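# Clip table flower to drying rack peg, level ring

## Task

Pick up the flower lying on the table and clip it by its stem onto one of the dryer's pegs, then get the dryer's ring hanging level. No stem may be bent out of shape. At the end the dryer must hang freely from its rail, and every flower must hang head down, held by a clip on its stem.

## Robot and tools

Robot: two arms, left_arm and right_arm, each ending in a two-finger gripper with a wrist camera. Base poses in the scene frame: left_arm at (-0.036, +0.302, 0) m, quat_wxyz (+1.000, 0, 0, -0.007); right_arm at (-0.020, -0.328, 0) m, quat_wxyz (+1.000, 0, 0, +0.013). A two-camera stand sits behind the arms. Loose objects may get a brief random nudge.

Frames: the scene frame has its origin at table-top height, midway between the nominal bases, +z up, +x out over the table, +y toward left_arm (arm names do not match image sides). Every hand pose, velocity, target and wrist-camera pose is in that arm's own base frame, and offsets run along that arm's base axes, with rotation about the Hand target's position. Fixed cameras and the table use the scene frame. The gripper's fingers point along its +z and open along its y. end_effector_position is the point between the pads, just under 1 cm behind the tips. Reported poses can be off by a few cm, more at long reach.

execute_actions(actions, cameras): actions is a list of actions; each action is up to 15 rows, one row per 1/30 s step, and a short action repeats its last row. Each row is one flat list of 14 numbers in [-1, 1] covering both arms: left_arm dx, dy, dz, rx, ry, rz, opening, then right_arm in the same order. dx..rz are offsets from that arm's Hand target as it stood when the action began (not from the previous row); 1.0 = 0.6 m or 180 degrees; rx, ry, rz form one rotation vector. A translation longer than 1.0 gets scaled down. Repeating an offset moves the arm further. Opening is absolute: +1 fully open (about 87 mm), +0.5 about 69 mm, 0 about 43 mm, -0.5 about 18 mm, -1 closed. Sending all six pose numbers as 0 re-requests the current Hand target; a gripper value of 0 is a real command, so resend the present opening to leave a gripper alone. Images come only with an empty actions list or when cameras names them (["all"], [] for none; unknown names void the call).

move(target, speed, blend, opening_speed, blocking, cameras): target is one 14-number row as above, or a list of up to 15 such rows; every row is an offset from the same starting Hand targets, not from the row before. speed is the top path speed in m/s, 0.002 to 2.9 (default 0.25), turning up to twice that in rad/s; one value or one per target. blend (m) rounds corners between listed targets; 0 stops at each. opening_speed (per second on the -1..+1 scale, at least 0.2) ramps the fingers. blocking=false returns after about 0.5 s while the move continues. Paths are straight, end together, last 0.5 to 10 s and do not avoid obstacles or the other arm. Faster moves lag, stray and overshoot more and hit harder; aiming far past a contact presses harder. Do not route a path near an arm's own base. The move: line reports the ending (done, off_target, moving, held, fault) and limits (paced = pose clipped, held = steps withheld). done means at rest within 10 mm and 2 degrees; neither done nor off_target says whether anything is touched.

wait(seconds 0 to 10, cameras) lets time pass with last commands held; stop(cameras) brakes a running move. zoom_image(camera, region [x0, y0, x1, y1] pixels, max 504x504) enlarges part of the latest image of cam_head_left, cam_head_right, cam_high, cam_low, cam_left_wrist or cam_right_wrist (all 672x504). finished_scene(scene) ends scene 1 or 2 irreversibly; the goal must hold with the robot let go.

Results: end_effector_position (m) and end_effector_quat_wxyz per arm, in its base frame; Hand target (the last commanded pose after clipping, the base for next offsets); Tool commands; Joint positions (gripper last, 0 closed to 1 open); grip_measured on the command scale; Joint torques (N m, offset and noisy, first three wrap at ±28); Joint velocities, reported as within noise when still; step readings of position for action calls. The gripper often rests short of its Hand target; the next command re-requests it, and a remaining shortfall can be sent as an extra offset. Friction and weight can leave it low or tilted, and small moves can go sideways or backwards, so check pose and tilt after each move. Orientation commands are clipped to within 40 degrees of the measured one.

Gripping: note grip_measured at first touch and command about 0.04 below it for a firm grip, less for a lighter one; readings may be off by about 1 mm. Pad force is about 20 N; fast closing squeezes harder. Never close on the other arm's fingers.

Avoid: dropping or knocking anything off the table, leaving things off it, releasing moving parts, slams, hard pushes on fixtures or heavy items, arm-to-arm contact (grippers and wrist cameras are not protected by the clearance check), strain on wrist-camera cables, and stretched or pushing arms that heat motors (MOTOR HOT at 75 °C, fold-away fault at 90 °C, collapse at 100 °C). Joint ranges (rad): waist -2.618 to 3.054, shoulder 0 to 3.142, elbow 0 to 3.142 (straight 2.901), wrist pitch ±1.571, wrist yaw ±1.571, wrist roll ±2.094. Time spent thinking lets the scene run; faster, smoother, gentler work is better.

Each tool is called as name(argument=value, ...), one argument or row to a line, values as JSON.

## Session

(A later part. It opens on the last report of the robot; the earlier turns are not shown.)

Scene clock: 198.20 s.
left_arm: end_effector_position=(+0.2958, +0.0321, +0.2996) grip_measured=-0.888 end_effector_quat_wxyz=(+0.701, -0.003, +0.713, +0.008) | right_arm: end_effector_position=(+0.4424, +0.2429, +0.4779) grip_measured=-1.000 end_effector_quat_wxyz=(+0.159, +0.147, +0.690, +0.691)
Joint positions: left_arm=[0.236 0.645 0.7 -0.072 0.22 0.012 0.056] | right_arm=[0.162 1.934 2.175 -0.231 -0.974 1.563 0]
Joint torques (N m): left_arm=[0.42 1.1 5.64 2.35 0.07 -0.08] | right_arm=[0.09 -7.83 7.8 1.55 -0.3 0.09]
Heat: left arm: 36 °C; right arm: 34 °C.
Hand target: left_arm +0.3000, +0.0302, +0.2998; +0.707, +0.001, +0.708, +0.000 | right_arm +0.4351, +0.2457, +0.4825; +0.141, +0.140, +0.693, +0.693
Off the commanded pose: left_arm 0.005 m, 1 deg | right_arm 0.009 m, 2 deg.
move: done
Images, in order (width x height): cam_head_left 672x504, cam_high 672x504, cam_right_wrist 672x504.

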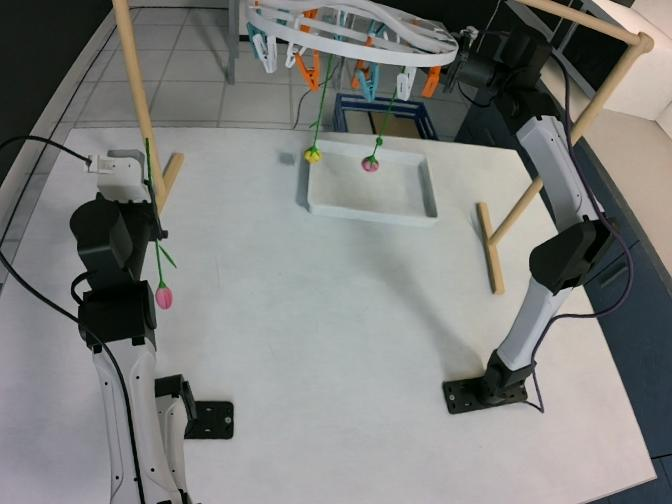

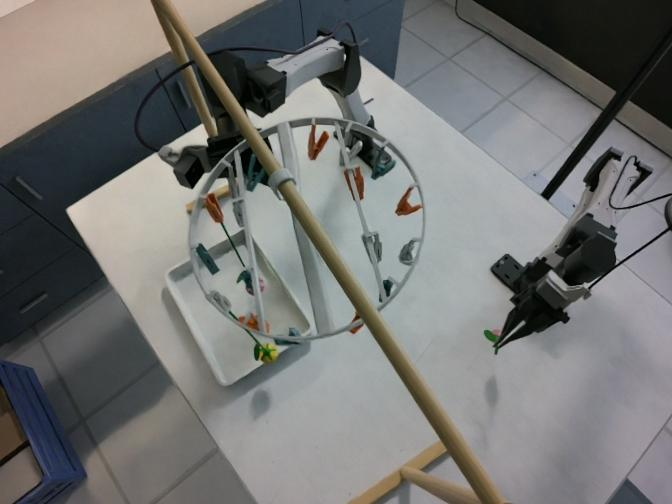

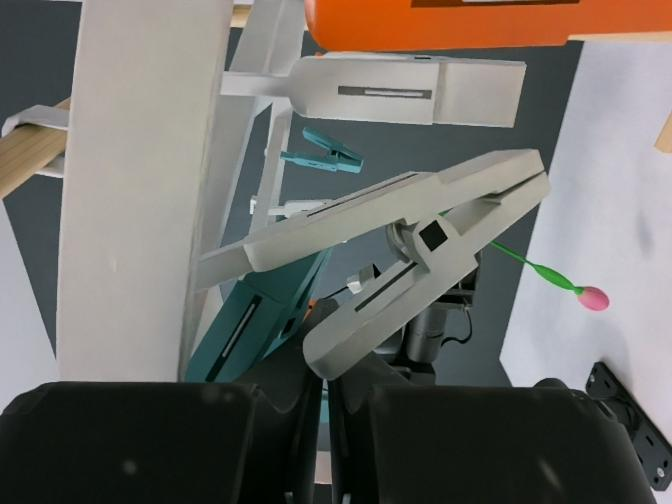

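move(
  target=[
    [0,0,0,0,0,0,-1,-0.0567,-0.1208,-0.008,0,0,0,-1],
    [0,0,0,0,0,0,-1,-0.341,0.06,-0.033,-0.177,-0.258,-0.164,-1],
    [0,0,0,0,0,0,-1,-0.2168,0.2155,0.004,-0.2946,-0.4294,-0.2727,0.2],
  ],
  speed=0.18,
  blend=[0.03,0.05,0],
  cameras=["all"],
)

zoom_image(
  camera="cam_high",
  region=[150, 100, 450, 360],
)

zoom_image(
  camera="cam_head_left",
  region=[230, 0, 470, 180],
)

zoom_image(
  camera="cam_low",
  region=[275, 100, 385, 190],
)

Scene clock: 207.93 s.
left_arm: end_effector_position=(+0.2958, +0.0321, +0.2996) grip_measured=-0.888 end_effector_quat_wxyz=(+0.701, -0.003, +0.713, +0.008) | right_arm: end_effector_position=(+0.3080, +0.3766, +0.4665) grip_measured=+0.200 end_effector_quat_wxyz=(+0.789, -0.138, +0.576, +0.163)
Joint positions: left_arm=[0.236 0.645 0.7 -0.072 0.22 0.012 0.056] | right_arm=[1.123 1.563 1.517 0.43 0.647 -0.27 0.6]
Joint torques (N m): left_arm=[0.42 1.21 5.71 2.37 0.07 -0.04] | right_arm=[0.61 -5.15 8.17 2.1 -0.04 -0.12]
Heat: left arm: 36 °C; right arm: 34 °C.
Hand target: left_arm +0.3000, +0.0302, +0.2998; +0.707, +0.001, +0.708, +0.000 | right_arm +0.3050, +0.3750, +0.4849; +0.801, -0.119, +0.561, +0.171
Off the commanded pose: left_arm 0.005 m, 1 deg | right_arm 0.019 m, 3 deg.
move: off_target (right_arm); target 3's new opening was sent with right_arm's hand 0.019 m and 3 deg from that target

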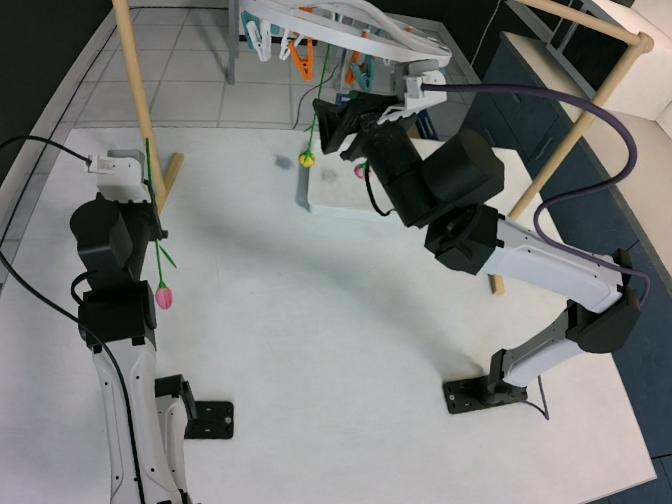

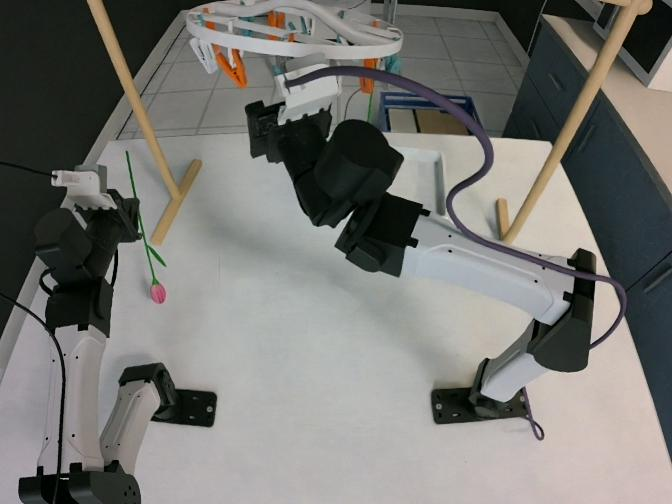

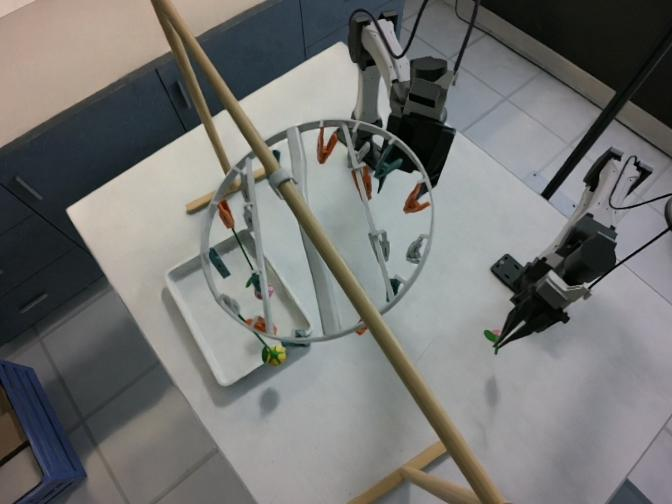

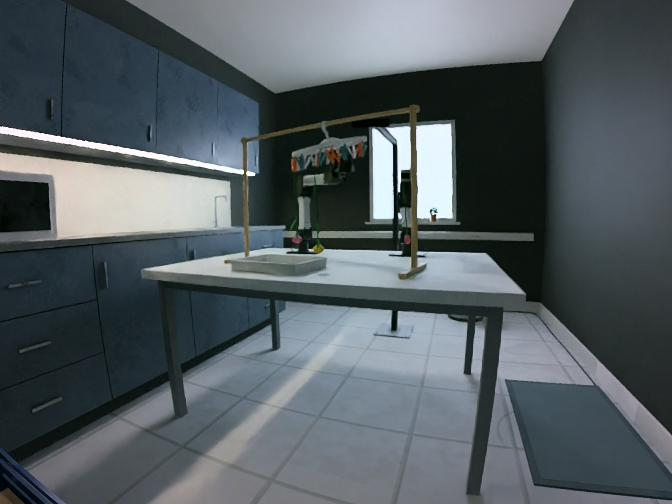

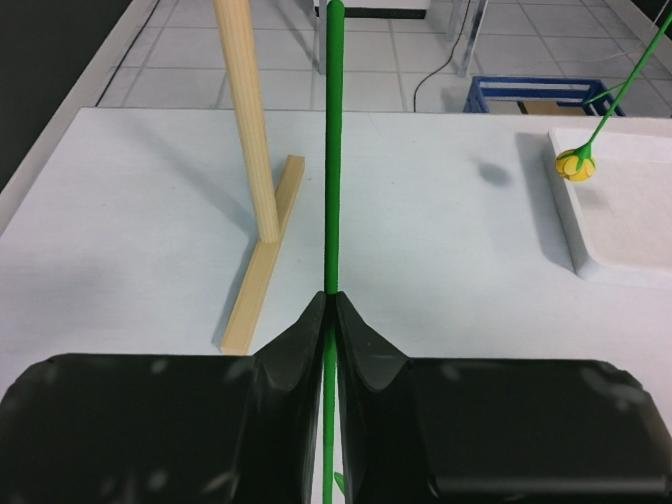

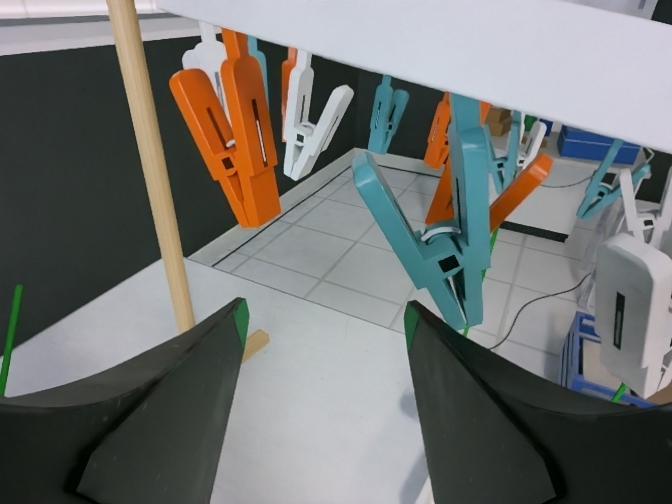

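Scaled by 1.680 from the camera's 672x504 image, which has a finer 960x720 frame.

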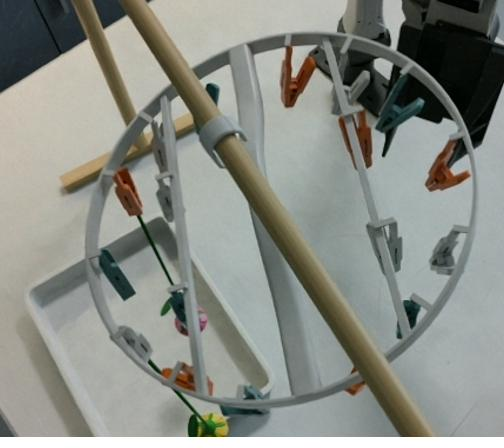

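Scaled by 2.100 from the camera's 672x504 image, which has a finer 960x720 frame.

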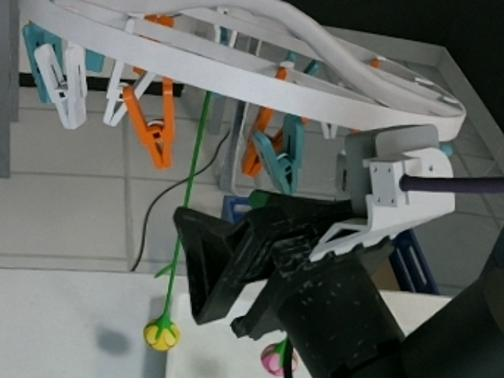

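Scaled by 4.582 from the camera's 672x504 image, which has a finer 960x720 frame.

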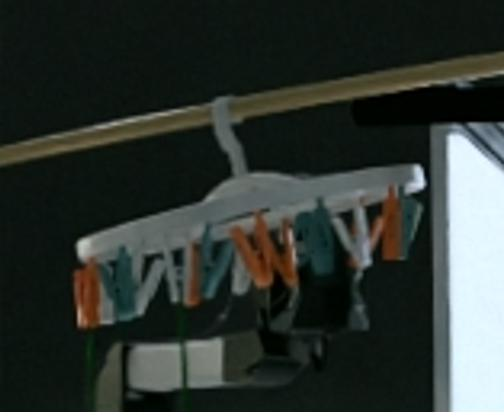

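zoom_image(
  camera="cam_right_wrist",
  region=[150, 0, 400, 250],
)

zoom_image(
  camera="cam_high",
  region=[340, 110, 450, 230],
)

zoom_image(
  camera="cam_head_right",
  region=[180, 0, 420, 180],
)

Scaled by 2.016 from the camera's 672x504 image, which has a finer 960x720 frame.

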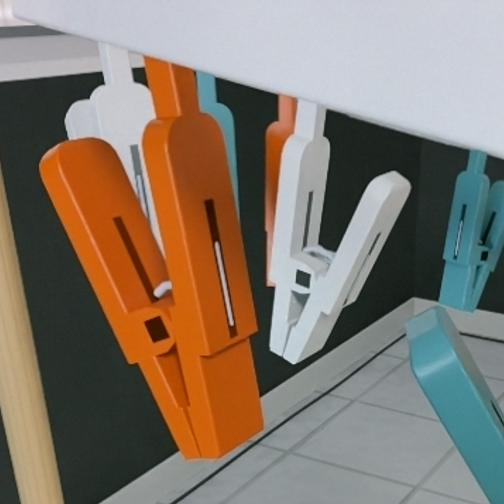

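Scaled by 4.200 from the camera's 672x504 image, which has a finer 960x720 frame.

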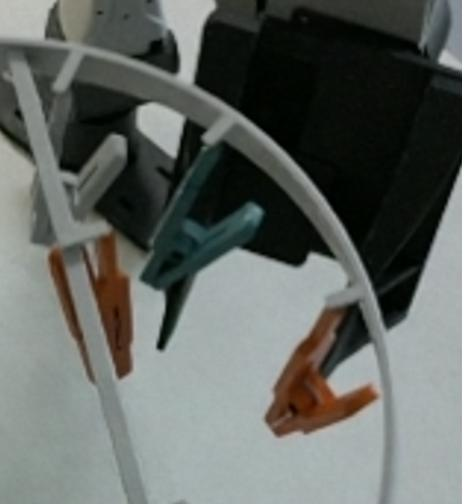

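Scaled by 2.100 from the camera's 672x504 image, which has a finer 960x720 frame.

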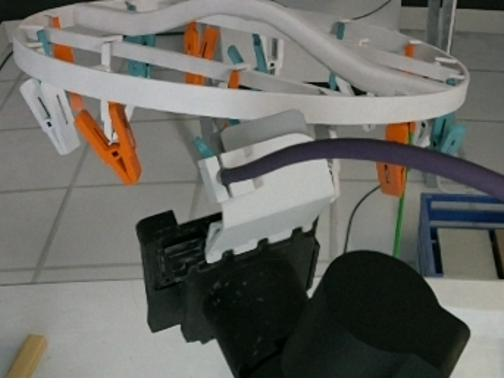

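move(
  target=[
    [0,0,0,0,0,0,-1,0.0,0.0508,0,0,0,0,0.05],
    [0,0,0,0,0,0,-1,0.0,0.0508,0.0918,0,0,0,0.05],
  ],
  speed=0.08,
  blend=[0.005,0],
  cameras=["cam_right_wrist","cam_high","cam_head_left"],
)

zoom_image(
  camera="cam_high",
  region=[340, 110, 450, 230],
)

zoom_image(
  camera="cam_head_left",
  region=[230, 0, 470, 180],
)

Scene clock: 215.80 s.
left_arm: end_effector_position=(+0.2958, +0.0321, +0.2996) grip_measured=-0.888 end_effector_quat_wxyz=(+0.701, -0.003, +0.713, +0.008) | right_arm: end_effector_position=(+0.3029, +0.4076, +0.5392) grip_measured=+0.050 end_effector_quat_wxyz=(+0.803, -0.118, +0.555, +0.183)
Joint positions: left_arm=[0.236 0.645 0.7 -0.072 0.22 0.012 0.056] | right_arm=[1.169 1.75 1.956 0.269 0.678 -0.297 0.525]
Joint torques (N m): left_arm=[0.38 1.24 5.5 2.37 0.06 -0.02] | right_arm=[0.47 -6.06 7.39 1.23 -0.06 -0.1]
Heat: left arm: 36 °C; right arm: 34 °C.
Hand target: left_arm +0.3000, +0.0302, +0.2998; +0.707, +0.001, +0.708, +0.000 | right_arm +0.3050, +0.4055, +0.5400; +0.801, -0.119, +0.561, +0.171
Off the commanded pose: left_arm 0.005 m, 1 deg | right_arm 0.003 m, 2 deg.
move: done
Images, in order (width x height): cam_head_left 672x504, cam_high 672x504, cam_right_wrist 672x504.

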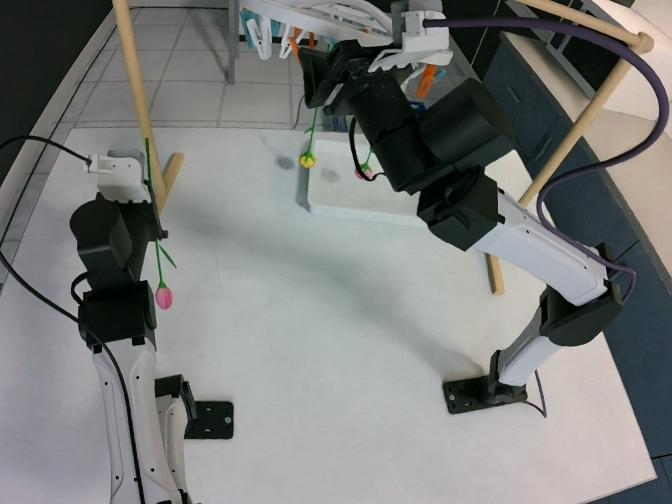

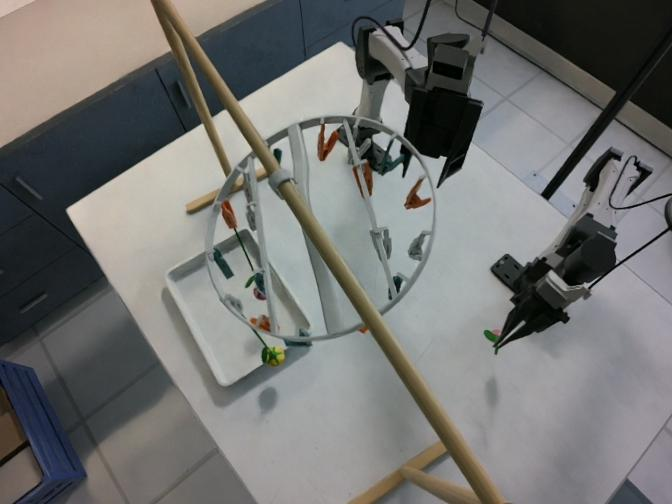

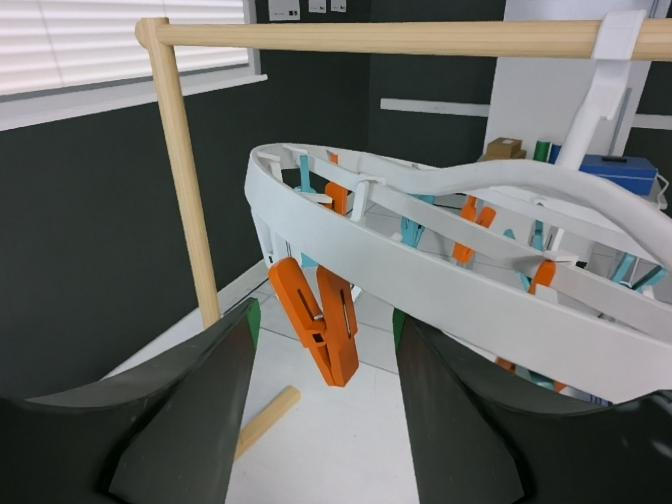

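Scaled by 4.200 from the camera's 672x504 image, which has a finer 960x720 frame.

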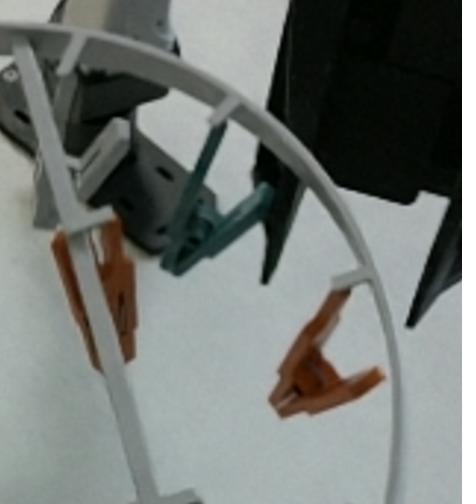

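Scaled by 2.100 from the camera's 672x504 image, which has a finer 960x720 frame.

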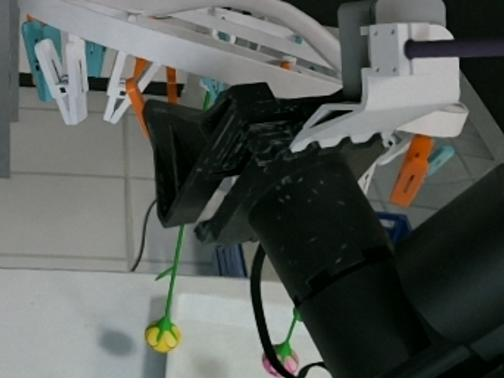

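move(
  target=[
    [0,0,0,0,0,0,-1,0.0257,0.012,-0.0067,0,0,0,0.05],
    [0,0,0,0,0,0,-1,0.0107,-0.0575,-0.0067,0,0,-0.0333,0.05],
    [0,0,0,0,0,0,-1,0.0168,-0.1308,-0.0067,0,0,-0.0611,0.05],
  ],
  speed=0.08,
  blend=[0.004,0.02,0],
  cameras=["cam_right_wrist","cam_high","cam_head_left"],
)

zoom_image(
  camera="cam_high",
  region=[150, 100, 450, 360],
)

zoom_image(
  camera="cam_head_left",
  region=[230, 0, 470, 180],
)

Scene clock: 220.30 s.
left_arm: end_effector_position=(+0.2958, +0.0321, +0.2996) grip_measured=-0.888 end_effector_quat_wxyz=(+0.701, -0.003, +0.713, +0.008) | right_arm: end_effector_position=(+0.3190, +0.3412, +0.5221) grip_measured=+0.050 end_effector_quat_wxyz=(+0.805, -0.086, +0.580, +0.091)
Joint positions: left_arm=[0.236 0.645 0.7 -0.072 0.22 0.012 0.056] | right_arm=[1.116 1.611 1.762 0.313 0.799 -0.379 0.525]
Joint torques (N m): left_arm=[0.25 1.21 5.7 2.39 0.07 -0.03] | right_arm=[-0.24 -7.69 4.82 1.91 -0.08 -0.14]
Heat: left arm: 36 °C; right arm: 34 °C.
Hand target: left_arm +0.3000, +0.0302, +0.2998; +0.707, +0.001, +0.708, +0.000 | right_arm +0.3151, +0.3270, +0.5360; +0.814, -0.065, +0.570, +0.093
Off the commanded pose: left_arm 0.005 m, 1 deg | right_arm 0.020 m, 3 deg.
move: off_target (right_arm)
Images, in order (width x height): cam_head_left 672x504, cam_high 672x504, cam_right_wrist 672x504.

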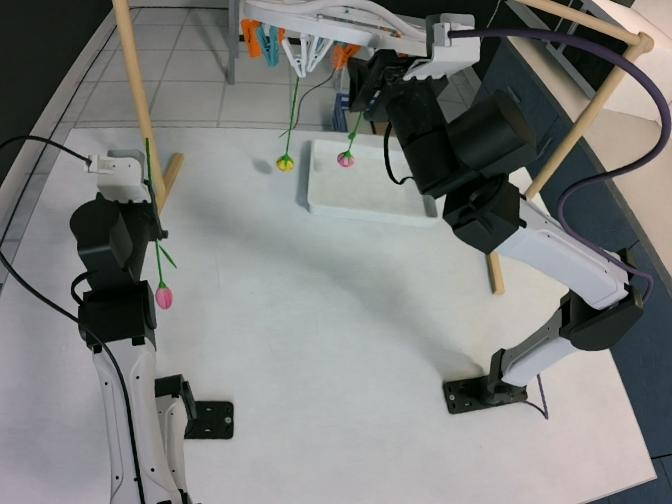

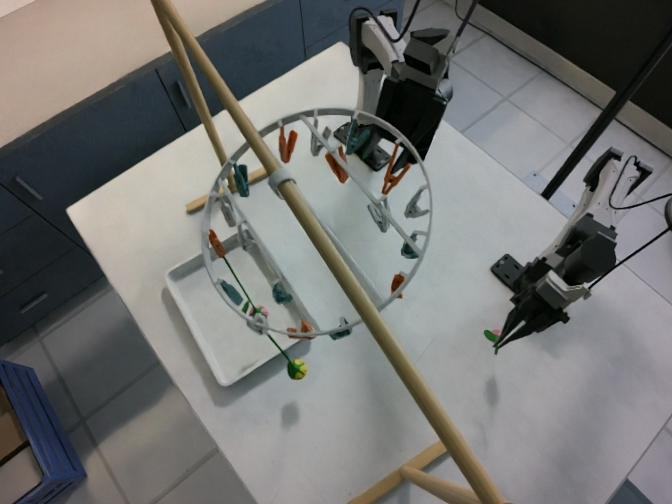

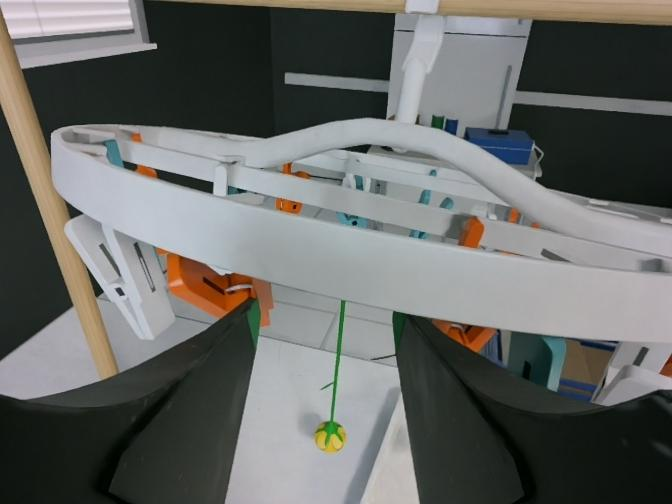

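Scaled by 1.680 from the camera's 672x504 image, which has a finer 960x720 frame.

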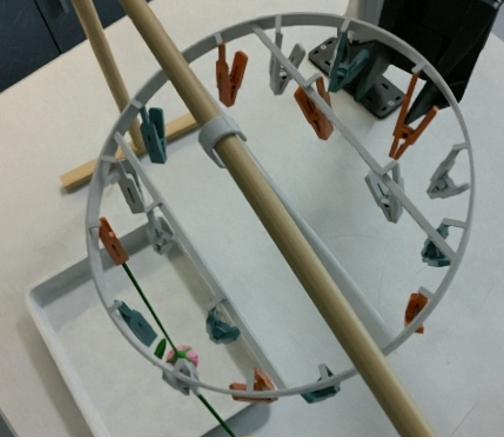

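Scaled by 2.100 from the camera's 672x504 image, which has a finer 960x720 frame.

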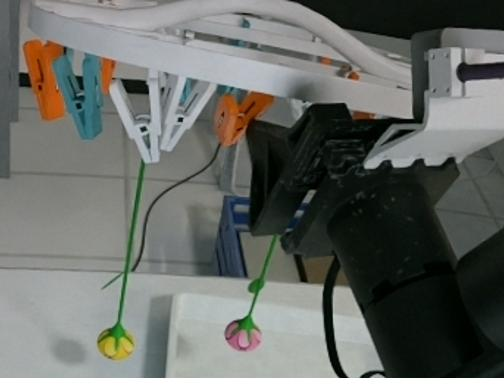

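execute_actions(
  actions=[],
  cameras=["cam_high","cam_right_wrist","cam_head_left"],
)

Scene clock: 222.83 s.
left_arm: end_effector_position=(+0.2958, +0.0321, +0.2996) grip_measured=-0.888 end_effector_quat_wxyz=(+0.701, -0.003, +0.713, +0.008) | right_arm: end_effector_position=(+0.3190, +0.3412, +0.5221) grip_measured=+0.050 end_effector_quat_wxyz=(+0.805, -0.086, +0.580, +0.091)
Joint positions: left_arm=[0.236 0.645 0.7 -0.072 0.22 0.012 0.056] | right_arm=[1.116 1.611 1.762 0.313 0.799 -0.379 0.525]
Joint velocities: within noise
Joint torques (N m): left_arm=[0.47 1.26 5.72 2.33 0.06 -0.02] | right_arm=[-0.23 -7.69 4.82 1.91 -0.08 -0.14]
Heat: left arm: 36 °C; right arm: 34 °C.
Hand target: left_arm +0.3000, +0.0302, +0.2998; +0.707, +0.001, +0.708, +0.000 | right_arm +0.3151, +0.3270, +0.5360; +0.814, -0.065, +0.570, +0.093
Tool commands: left_gripper/opening=-1.0 right_gripper/opening=+0.05
Off the commanded pose: left_arm 0.005 m, 1 deg | right_arm 0.020 m, 3 deg.
Images, in order (width x height): cam_head_left 672x504, cam_high 672x504, cam_right_wrist 672x504.

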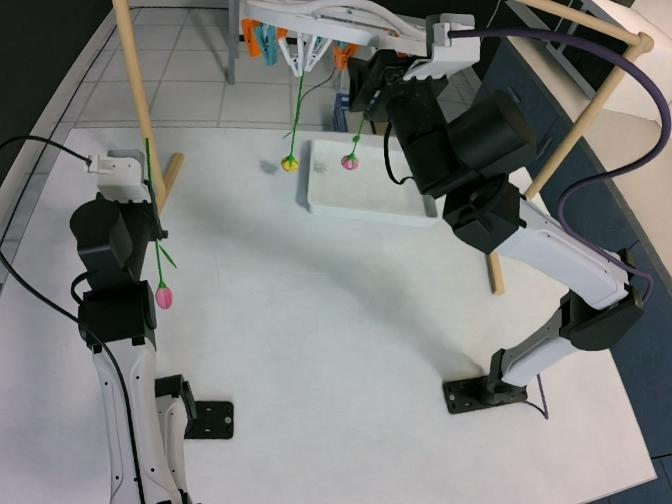

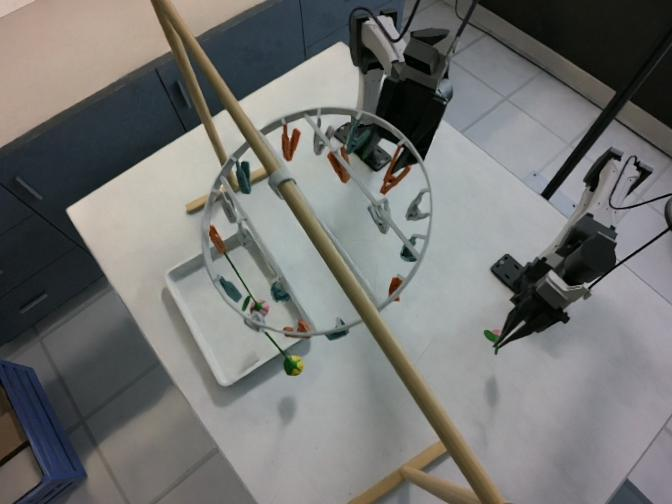

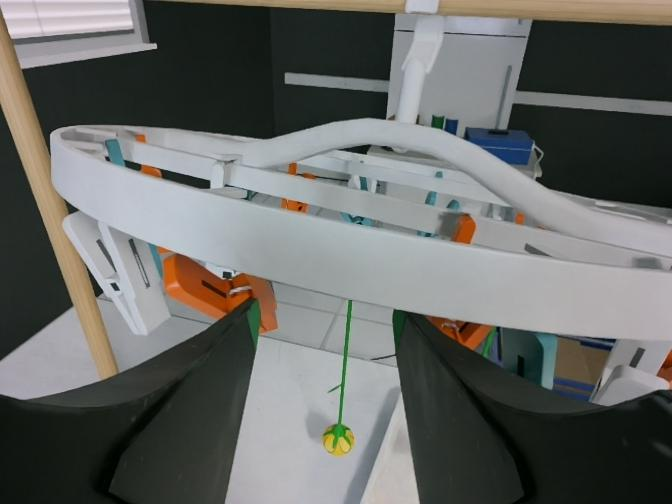

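zoom_image(
  camera="cam_high",
  region=[340, 110, 460, 200],
)

zoom_image(
  camera="cam_high",
  region=[190, 90, 450, 350],
)

Scaled by 4.200 from the camera's 672x504 image, which has a finer 960x720 frame.

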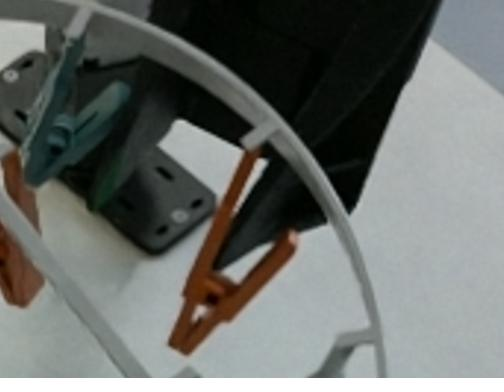

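Scaled by 1.938 from the camera's 672x504 image, which has a finer 960x720 frame.

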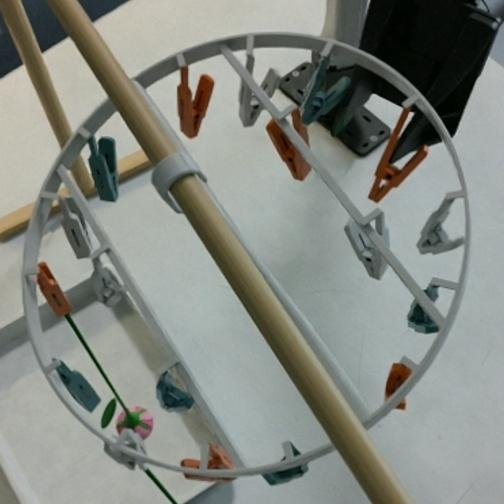

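move(
  target=[
    [0,0,0,0,0,0,-1,-0.1002,-0.015,-0.04,0,0,0,0.05],
    [0,0,0,0,0,0,-1,-0.1002,0.0633,-0.0433,-0.0013,0.0112,-0.0724,0.1],
  ],
  speed=0.12,
  blend=[0.01,0],
  cameras=["cam_right_wrist","cam_high"],
)

Scene clock: 229.80 s.
left_arm: end_effector_position=(+0.2958, +0.0321, +0.2996) grip_measured=-0.888 end_effector_quat_wxyz=(+0.701, -0.003, +0.713, +0.008) | right_arm: end_effector_position=(+0.2552, +0.3703, +0.5055) grip_measured=+0.100 end_effector_quat_wxyz=(+0.810, -0.022, +0.586, -0.003)
Joint positions: left_arm=[0.236 0.645 0.7 -0.072 0.22 0.012 0.056] | right_arm=[1.367 1.824 1.827 0.95 1.177 -0.956 0.55]
Joint torques (N m): left_arm=[0.34 1.16 5.67 2.31 0.04 -0.03] | right_arm=[0.64 -6.16 6.99 1.08 -0.27 -0.14]
Heat: left arm: 37 °C; right arm: 34 °C.
Hand target: left_arm +0.3000, +0.0302, +0.2998; +0.707, +0.001, +0.708, +0.000 | right_arm +0.2549, +0.3650, +0.5100; +0.809, +0.000, +0.588, +0.000
Off the commanded pose: left_arm 0.005 m, 1 deg | right_arm 0.007 m, 3 deg.
move: off_target (right_arm); target 2's new opening was sent with right_arm's hand 0.007 m and 3 deg from that target
Images, in order (width x height): cam_high 672x504, cam_right_wrist 672x504.

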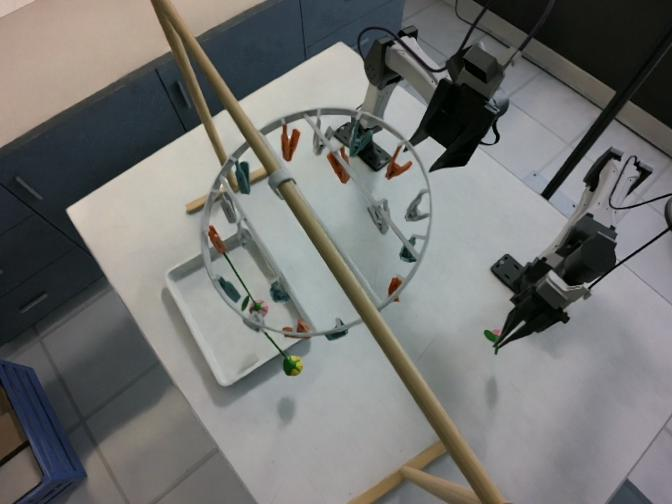

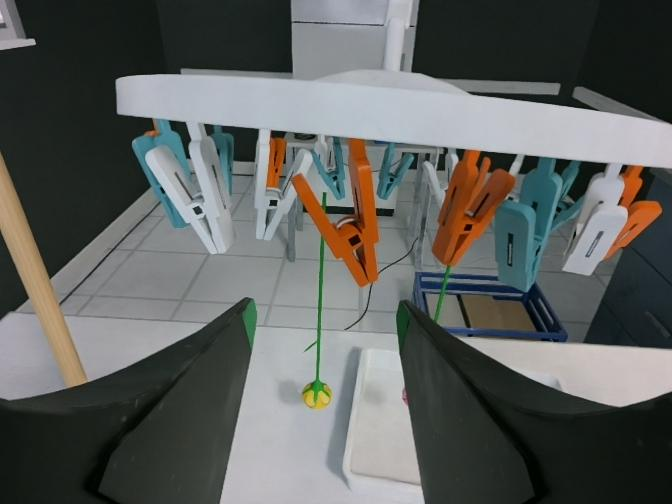

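move(
  target=[0,0,0,0,0,0,-1,0.1052,-0.0067,0.0367,0,0,0,0.1],
  speed=0.08,
  cameras=["cam_right_wrist","cam_high"],
)

zoom_image(
  camera="cam_high",
  region=[340, 110, 460, 200],
)

Scene clock: 233.73 s.
left_arm: end_effector_position=(+0.2958, +0.0321, +0.2996) grip_measured=-0.888 end_effector_quat_wxyz=(+0.701, -0.003, +0.713, +0.008) | right_arm: end_effector_position=(+0.3177, +0.3550, +0.5272) grip_measured=+0.100 end_effector_quat_wxyz=(+0.806, +0.004, +0.592, -0.013)
Joint positions: left_arm=[0.236 0.645 0.7 -0.072 0.22 0.012 0.056] | right_arm=[1.205 1.873 2.035 0.585 1.117 -0.703 0.55]
Joint torques (N m): left_arm=[0.44 1.24 5.57 2.34 0.05 -0.06] | right_arm=[-0.14 -6.63 6.93 0.74 -0.6 0.16]
Heat: left arm: 37 °C; right arm: 34 °C.
Hand target: left_arm +0.3000, +0.0302, +0.2998; +0.707, +0.001, +0.708, +0.000 | right_arm +0.3181, +0.3610, +0.5320; +0.809, +0.000, +0.588, +0.000
Off the commanded pose: left_arm 0.005 m, 1 deg | right_arm 0.008 m, 2 deg.
move: done
Images, in order (width x height): cam_high 672x504, cam_right_wrist 672x504.

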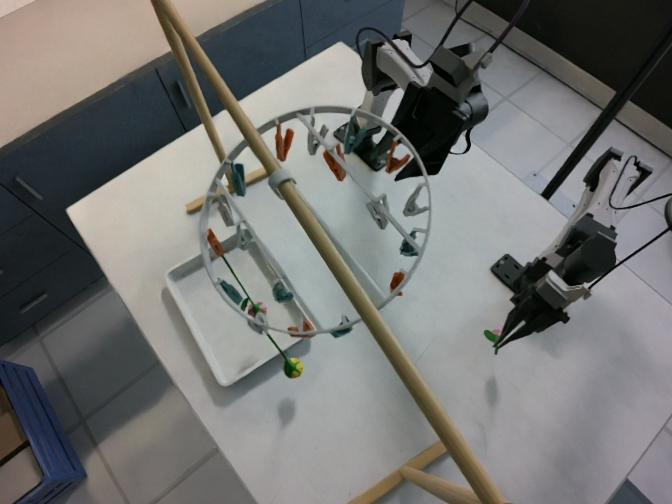

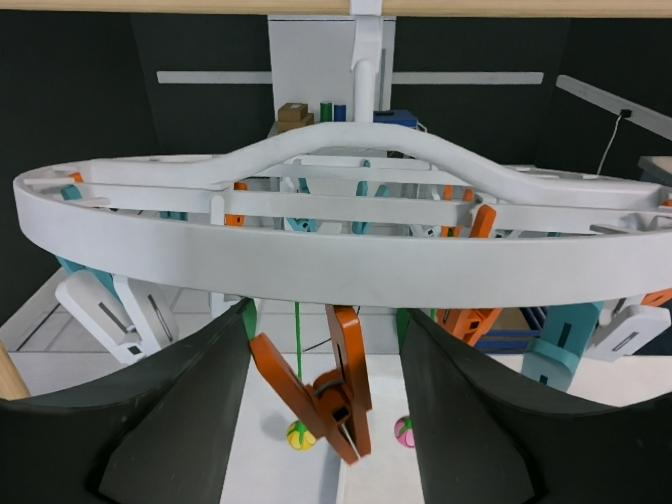

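Scaled by 4.200 from the camera's 672x504 image, which has a finer 960x720 frame.

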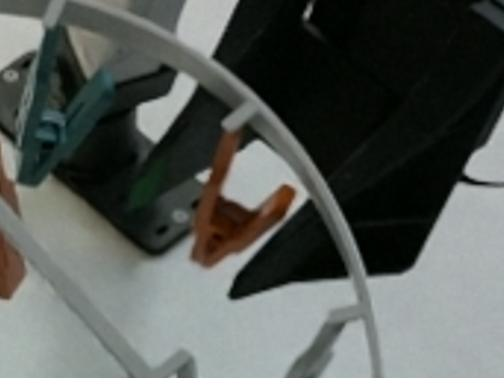

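move(
  target=[0,0,0,0,0,0,-1,0,0.005,0.016,0,0,0,0.1],
  speed=0.05,
  cameras=[],
)

move(
  target=[0,0,0,0,0,0,-1,0,0,0,0,0,0,-0.45],
  speed=0.05,
  opening_speed=0.3,
  cameras=["cam_right_wrist"],
)

Scene clock: 236.63 s.
left_arm: end_effector_position=(+0.2958, +0.0321, +0.2996) grip_measured=-0.888 end_effector_quat_wxyz=(+0.701, -0.003, +0.713, +0.008) | right_arm: end_effector_position=(+0.3184, +0.3587, +0.5368) grip_measured=+0.100 end_effector_quat_wxyz=(+0.806, +0.005, +0.592, -0.011)
Joint positions: left_arm=[0.236 0.645 0.7 -0.072 0.22 0.012 0.056] | right_arm=[1.206 1.91 2.126 0.534 1.117 -0.703 0.55]
Joint torques (N m): left_arm=[0.35 1.17 5.74 2.34 0.07 -0.04] | right_arm=[0.09 -6.78 6.76 0.74 -0.57 0.12]
Heat: left arm: 37 °C; right arm: 34 °C.
Hand target: left_arm +0.3000, +0.0302, +0.2998; +0.707, +0.001, +0.708, +0.000 | right_arm +0.3181, +0.3640, +0.5416; +0.809, +0.000, +0.588, +0.000
Off the commanded pose: left_arm 0.005 m, 1 deg | right_arm 0.007 m, 2 deg.
move: done
No camera images: "cameras" was empty.

Scene clock: 238.97 s.
left_arm: end_effector_position=(+0.2958, +0.0321, +0.2996) grip_measured=-0.888 end_effector_quat_wxyz=(+0.701, -0.003, +0.713, +0.008) | right_arm: end_effector_position=(+0.3189, +0.3585, +0.5368) grip_measured=-0.414 end_effector_quat_wxyz=(+0.806, +0.004, +0.592, -0.012)
Joint positions: left_arm=[0.236 0.645 0.7 -0.072 0.22 0.012 0.056] | right_arm=[1.205 1.91 2.126 0.533 1.115 -0.703 0.293]
Joint torques (N m): left_arm=[0.32 1.17 5.68 2.35 0.09 -0.07] | right_arm=[0.09 -6.76 6.84 0.74 -0.57 0.13]
Heat: left arm: 37 °C; right arm: 34 °C.
Hand target: left_arm +0.3000, +0.0302, +0.2998; +0.707, +0.001, +0.708, +0.000 | right_arm +0.3181, +0.3640, +0.5416; +0.809, +0.000, +0.588, +0.000
Off the commanded pose: left_arm 0.005 m, 1 deg | right_arm 0.007 m, 2 deg.
move: done
Images, in order (width x height): cam_right_wrist 672x504.

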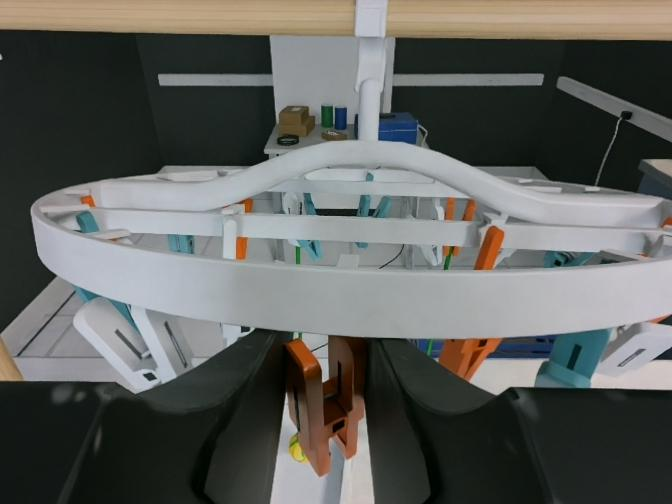

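move(
  target=[0,0,0,0,0,0,-1,0,0,0,0,0,0,-0.85],
  speed=0.05,
  opening_speed=0.3,
  cameras=["cam_right_wrist","cam_low","cam_head_left","cam_high","cam_left_wrist"],
)

zoom_image(
  camera="cam_right_wrist",
  region=[240, 290, 440, 504],
)

zoom_image(
  camera="cam_low",
  region=[240, 0, 500, 200],
)

Scene clock: 241.37 s.
left_arm: end_effector_position=(+0.2958, +0.0321, +0.2996) grip_measured=-0.888 end_effector_quat_wxyz=(+0.701, -0.003, +0.713, +0.008) | right_arm: end_effector_position=(+0.3189, +0.3585, +0.5368) grip_measured=-0.414 end_effector_quat_wxyz=(+0.806, +0.004, +0.592, -0.012)
Joint positions: left_arm=[0.236 0.645 0.7 -0.072 0.22 0.012 0.056] | right_arm=[1.205 1.91 2.126 0.533 1.115 -0.703 0.293]
Joint torques (N m): left_arm=[0.35 1.24 5.61 2.37 0.06 -0.06] | right_arm=[0.09 -6.76 6.84 0.74 -0.57 0.13]
Heat: left arm: 37 °C; right arm: 34 °C.
Hand target: left_arm +0.3000, +0.0302, +0.2998; +0.707, +0.001, +0.708, +0.000 | right_arm +0.3181, +0.3640, +0.5416; +0.809, +0.000, +0.588, +0.000
Off the commanded pose: left_arm 0.005 m, 1 deg | right_arm 0.007 m, 2 deg.
move: done
Images, in order (width x height): cam_head_left 672x504, cam_high 672x504, cam_low 672x504, cam_left_wrist 672x504, cam_right_wrist 672x504.

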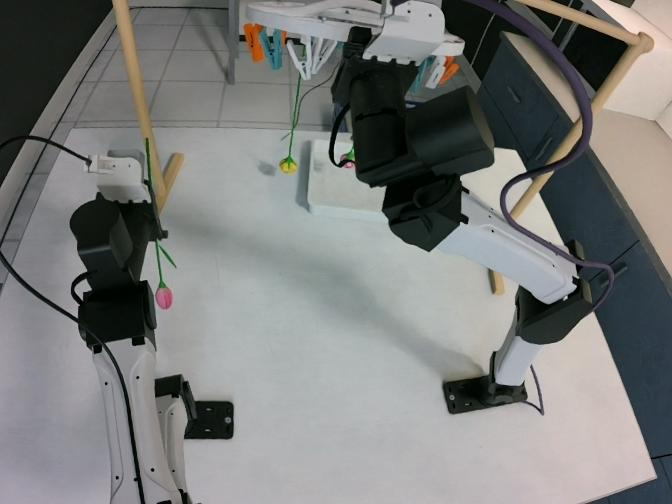

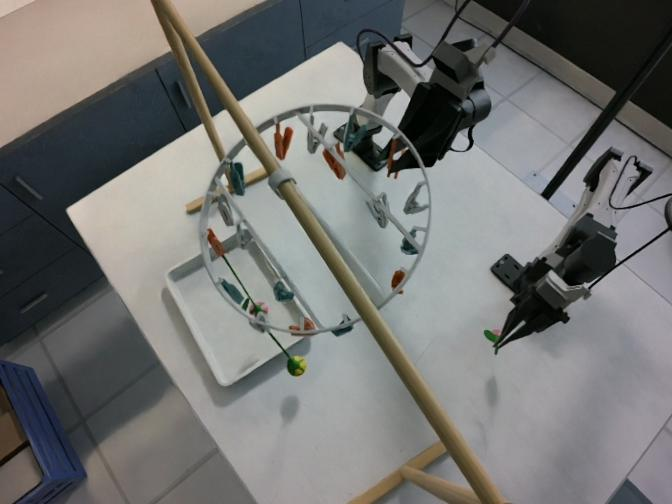

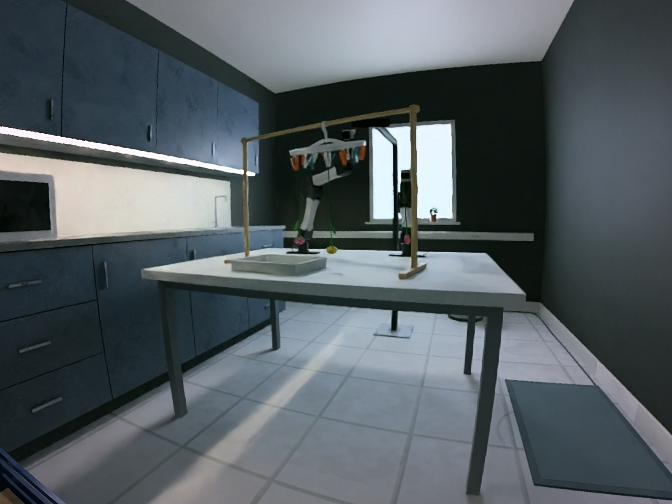

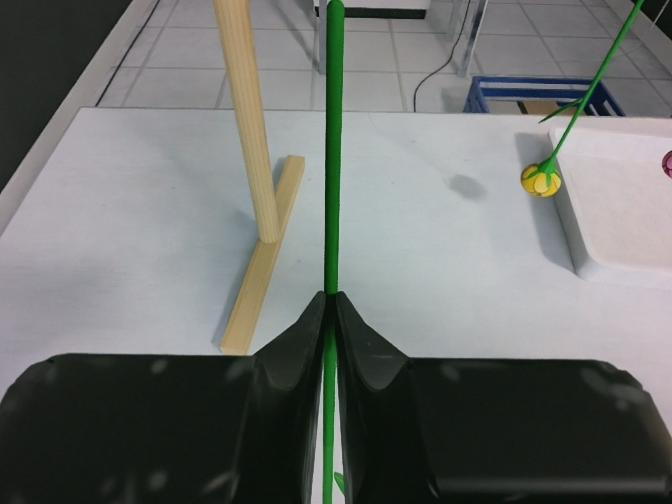

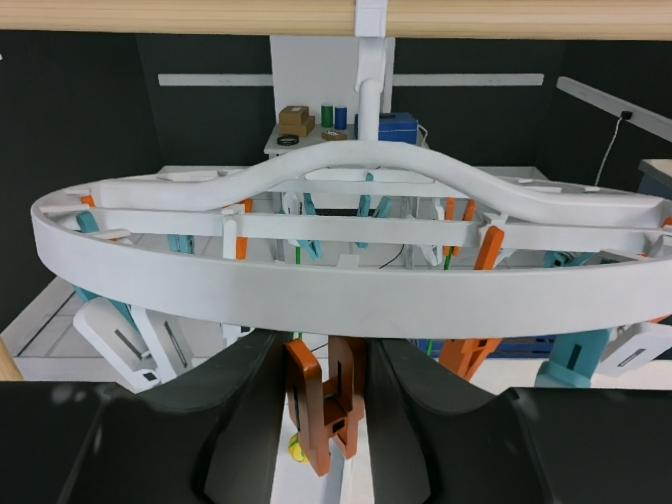

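Scaled by 2.355 from the camera's 672x504 image, which has a finer 960x720 frame.

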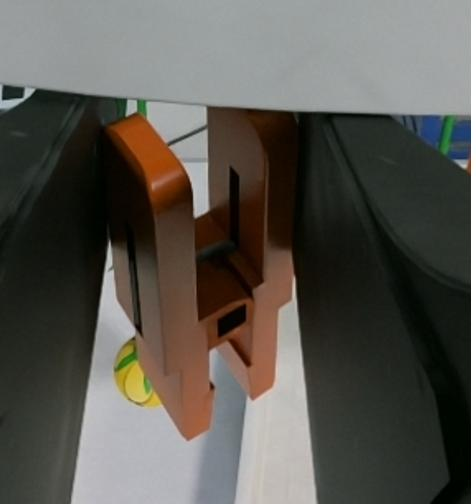

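Scaled by 1.938 from the camera's 672x504 image, which has a finer 960x720 frame.

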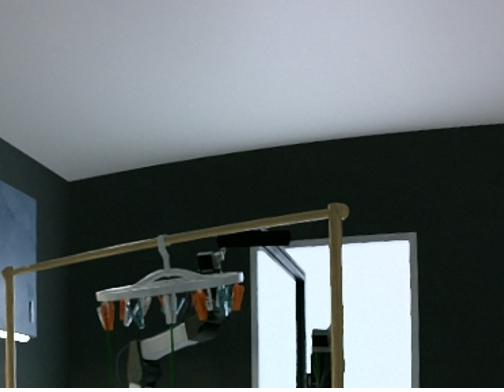

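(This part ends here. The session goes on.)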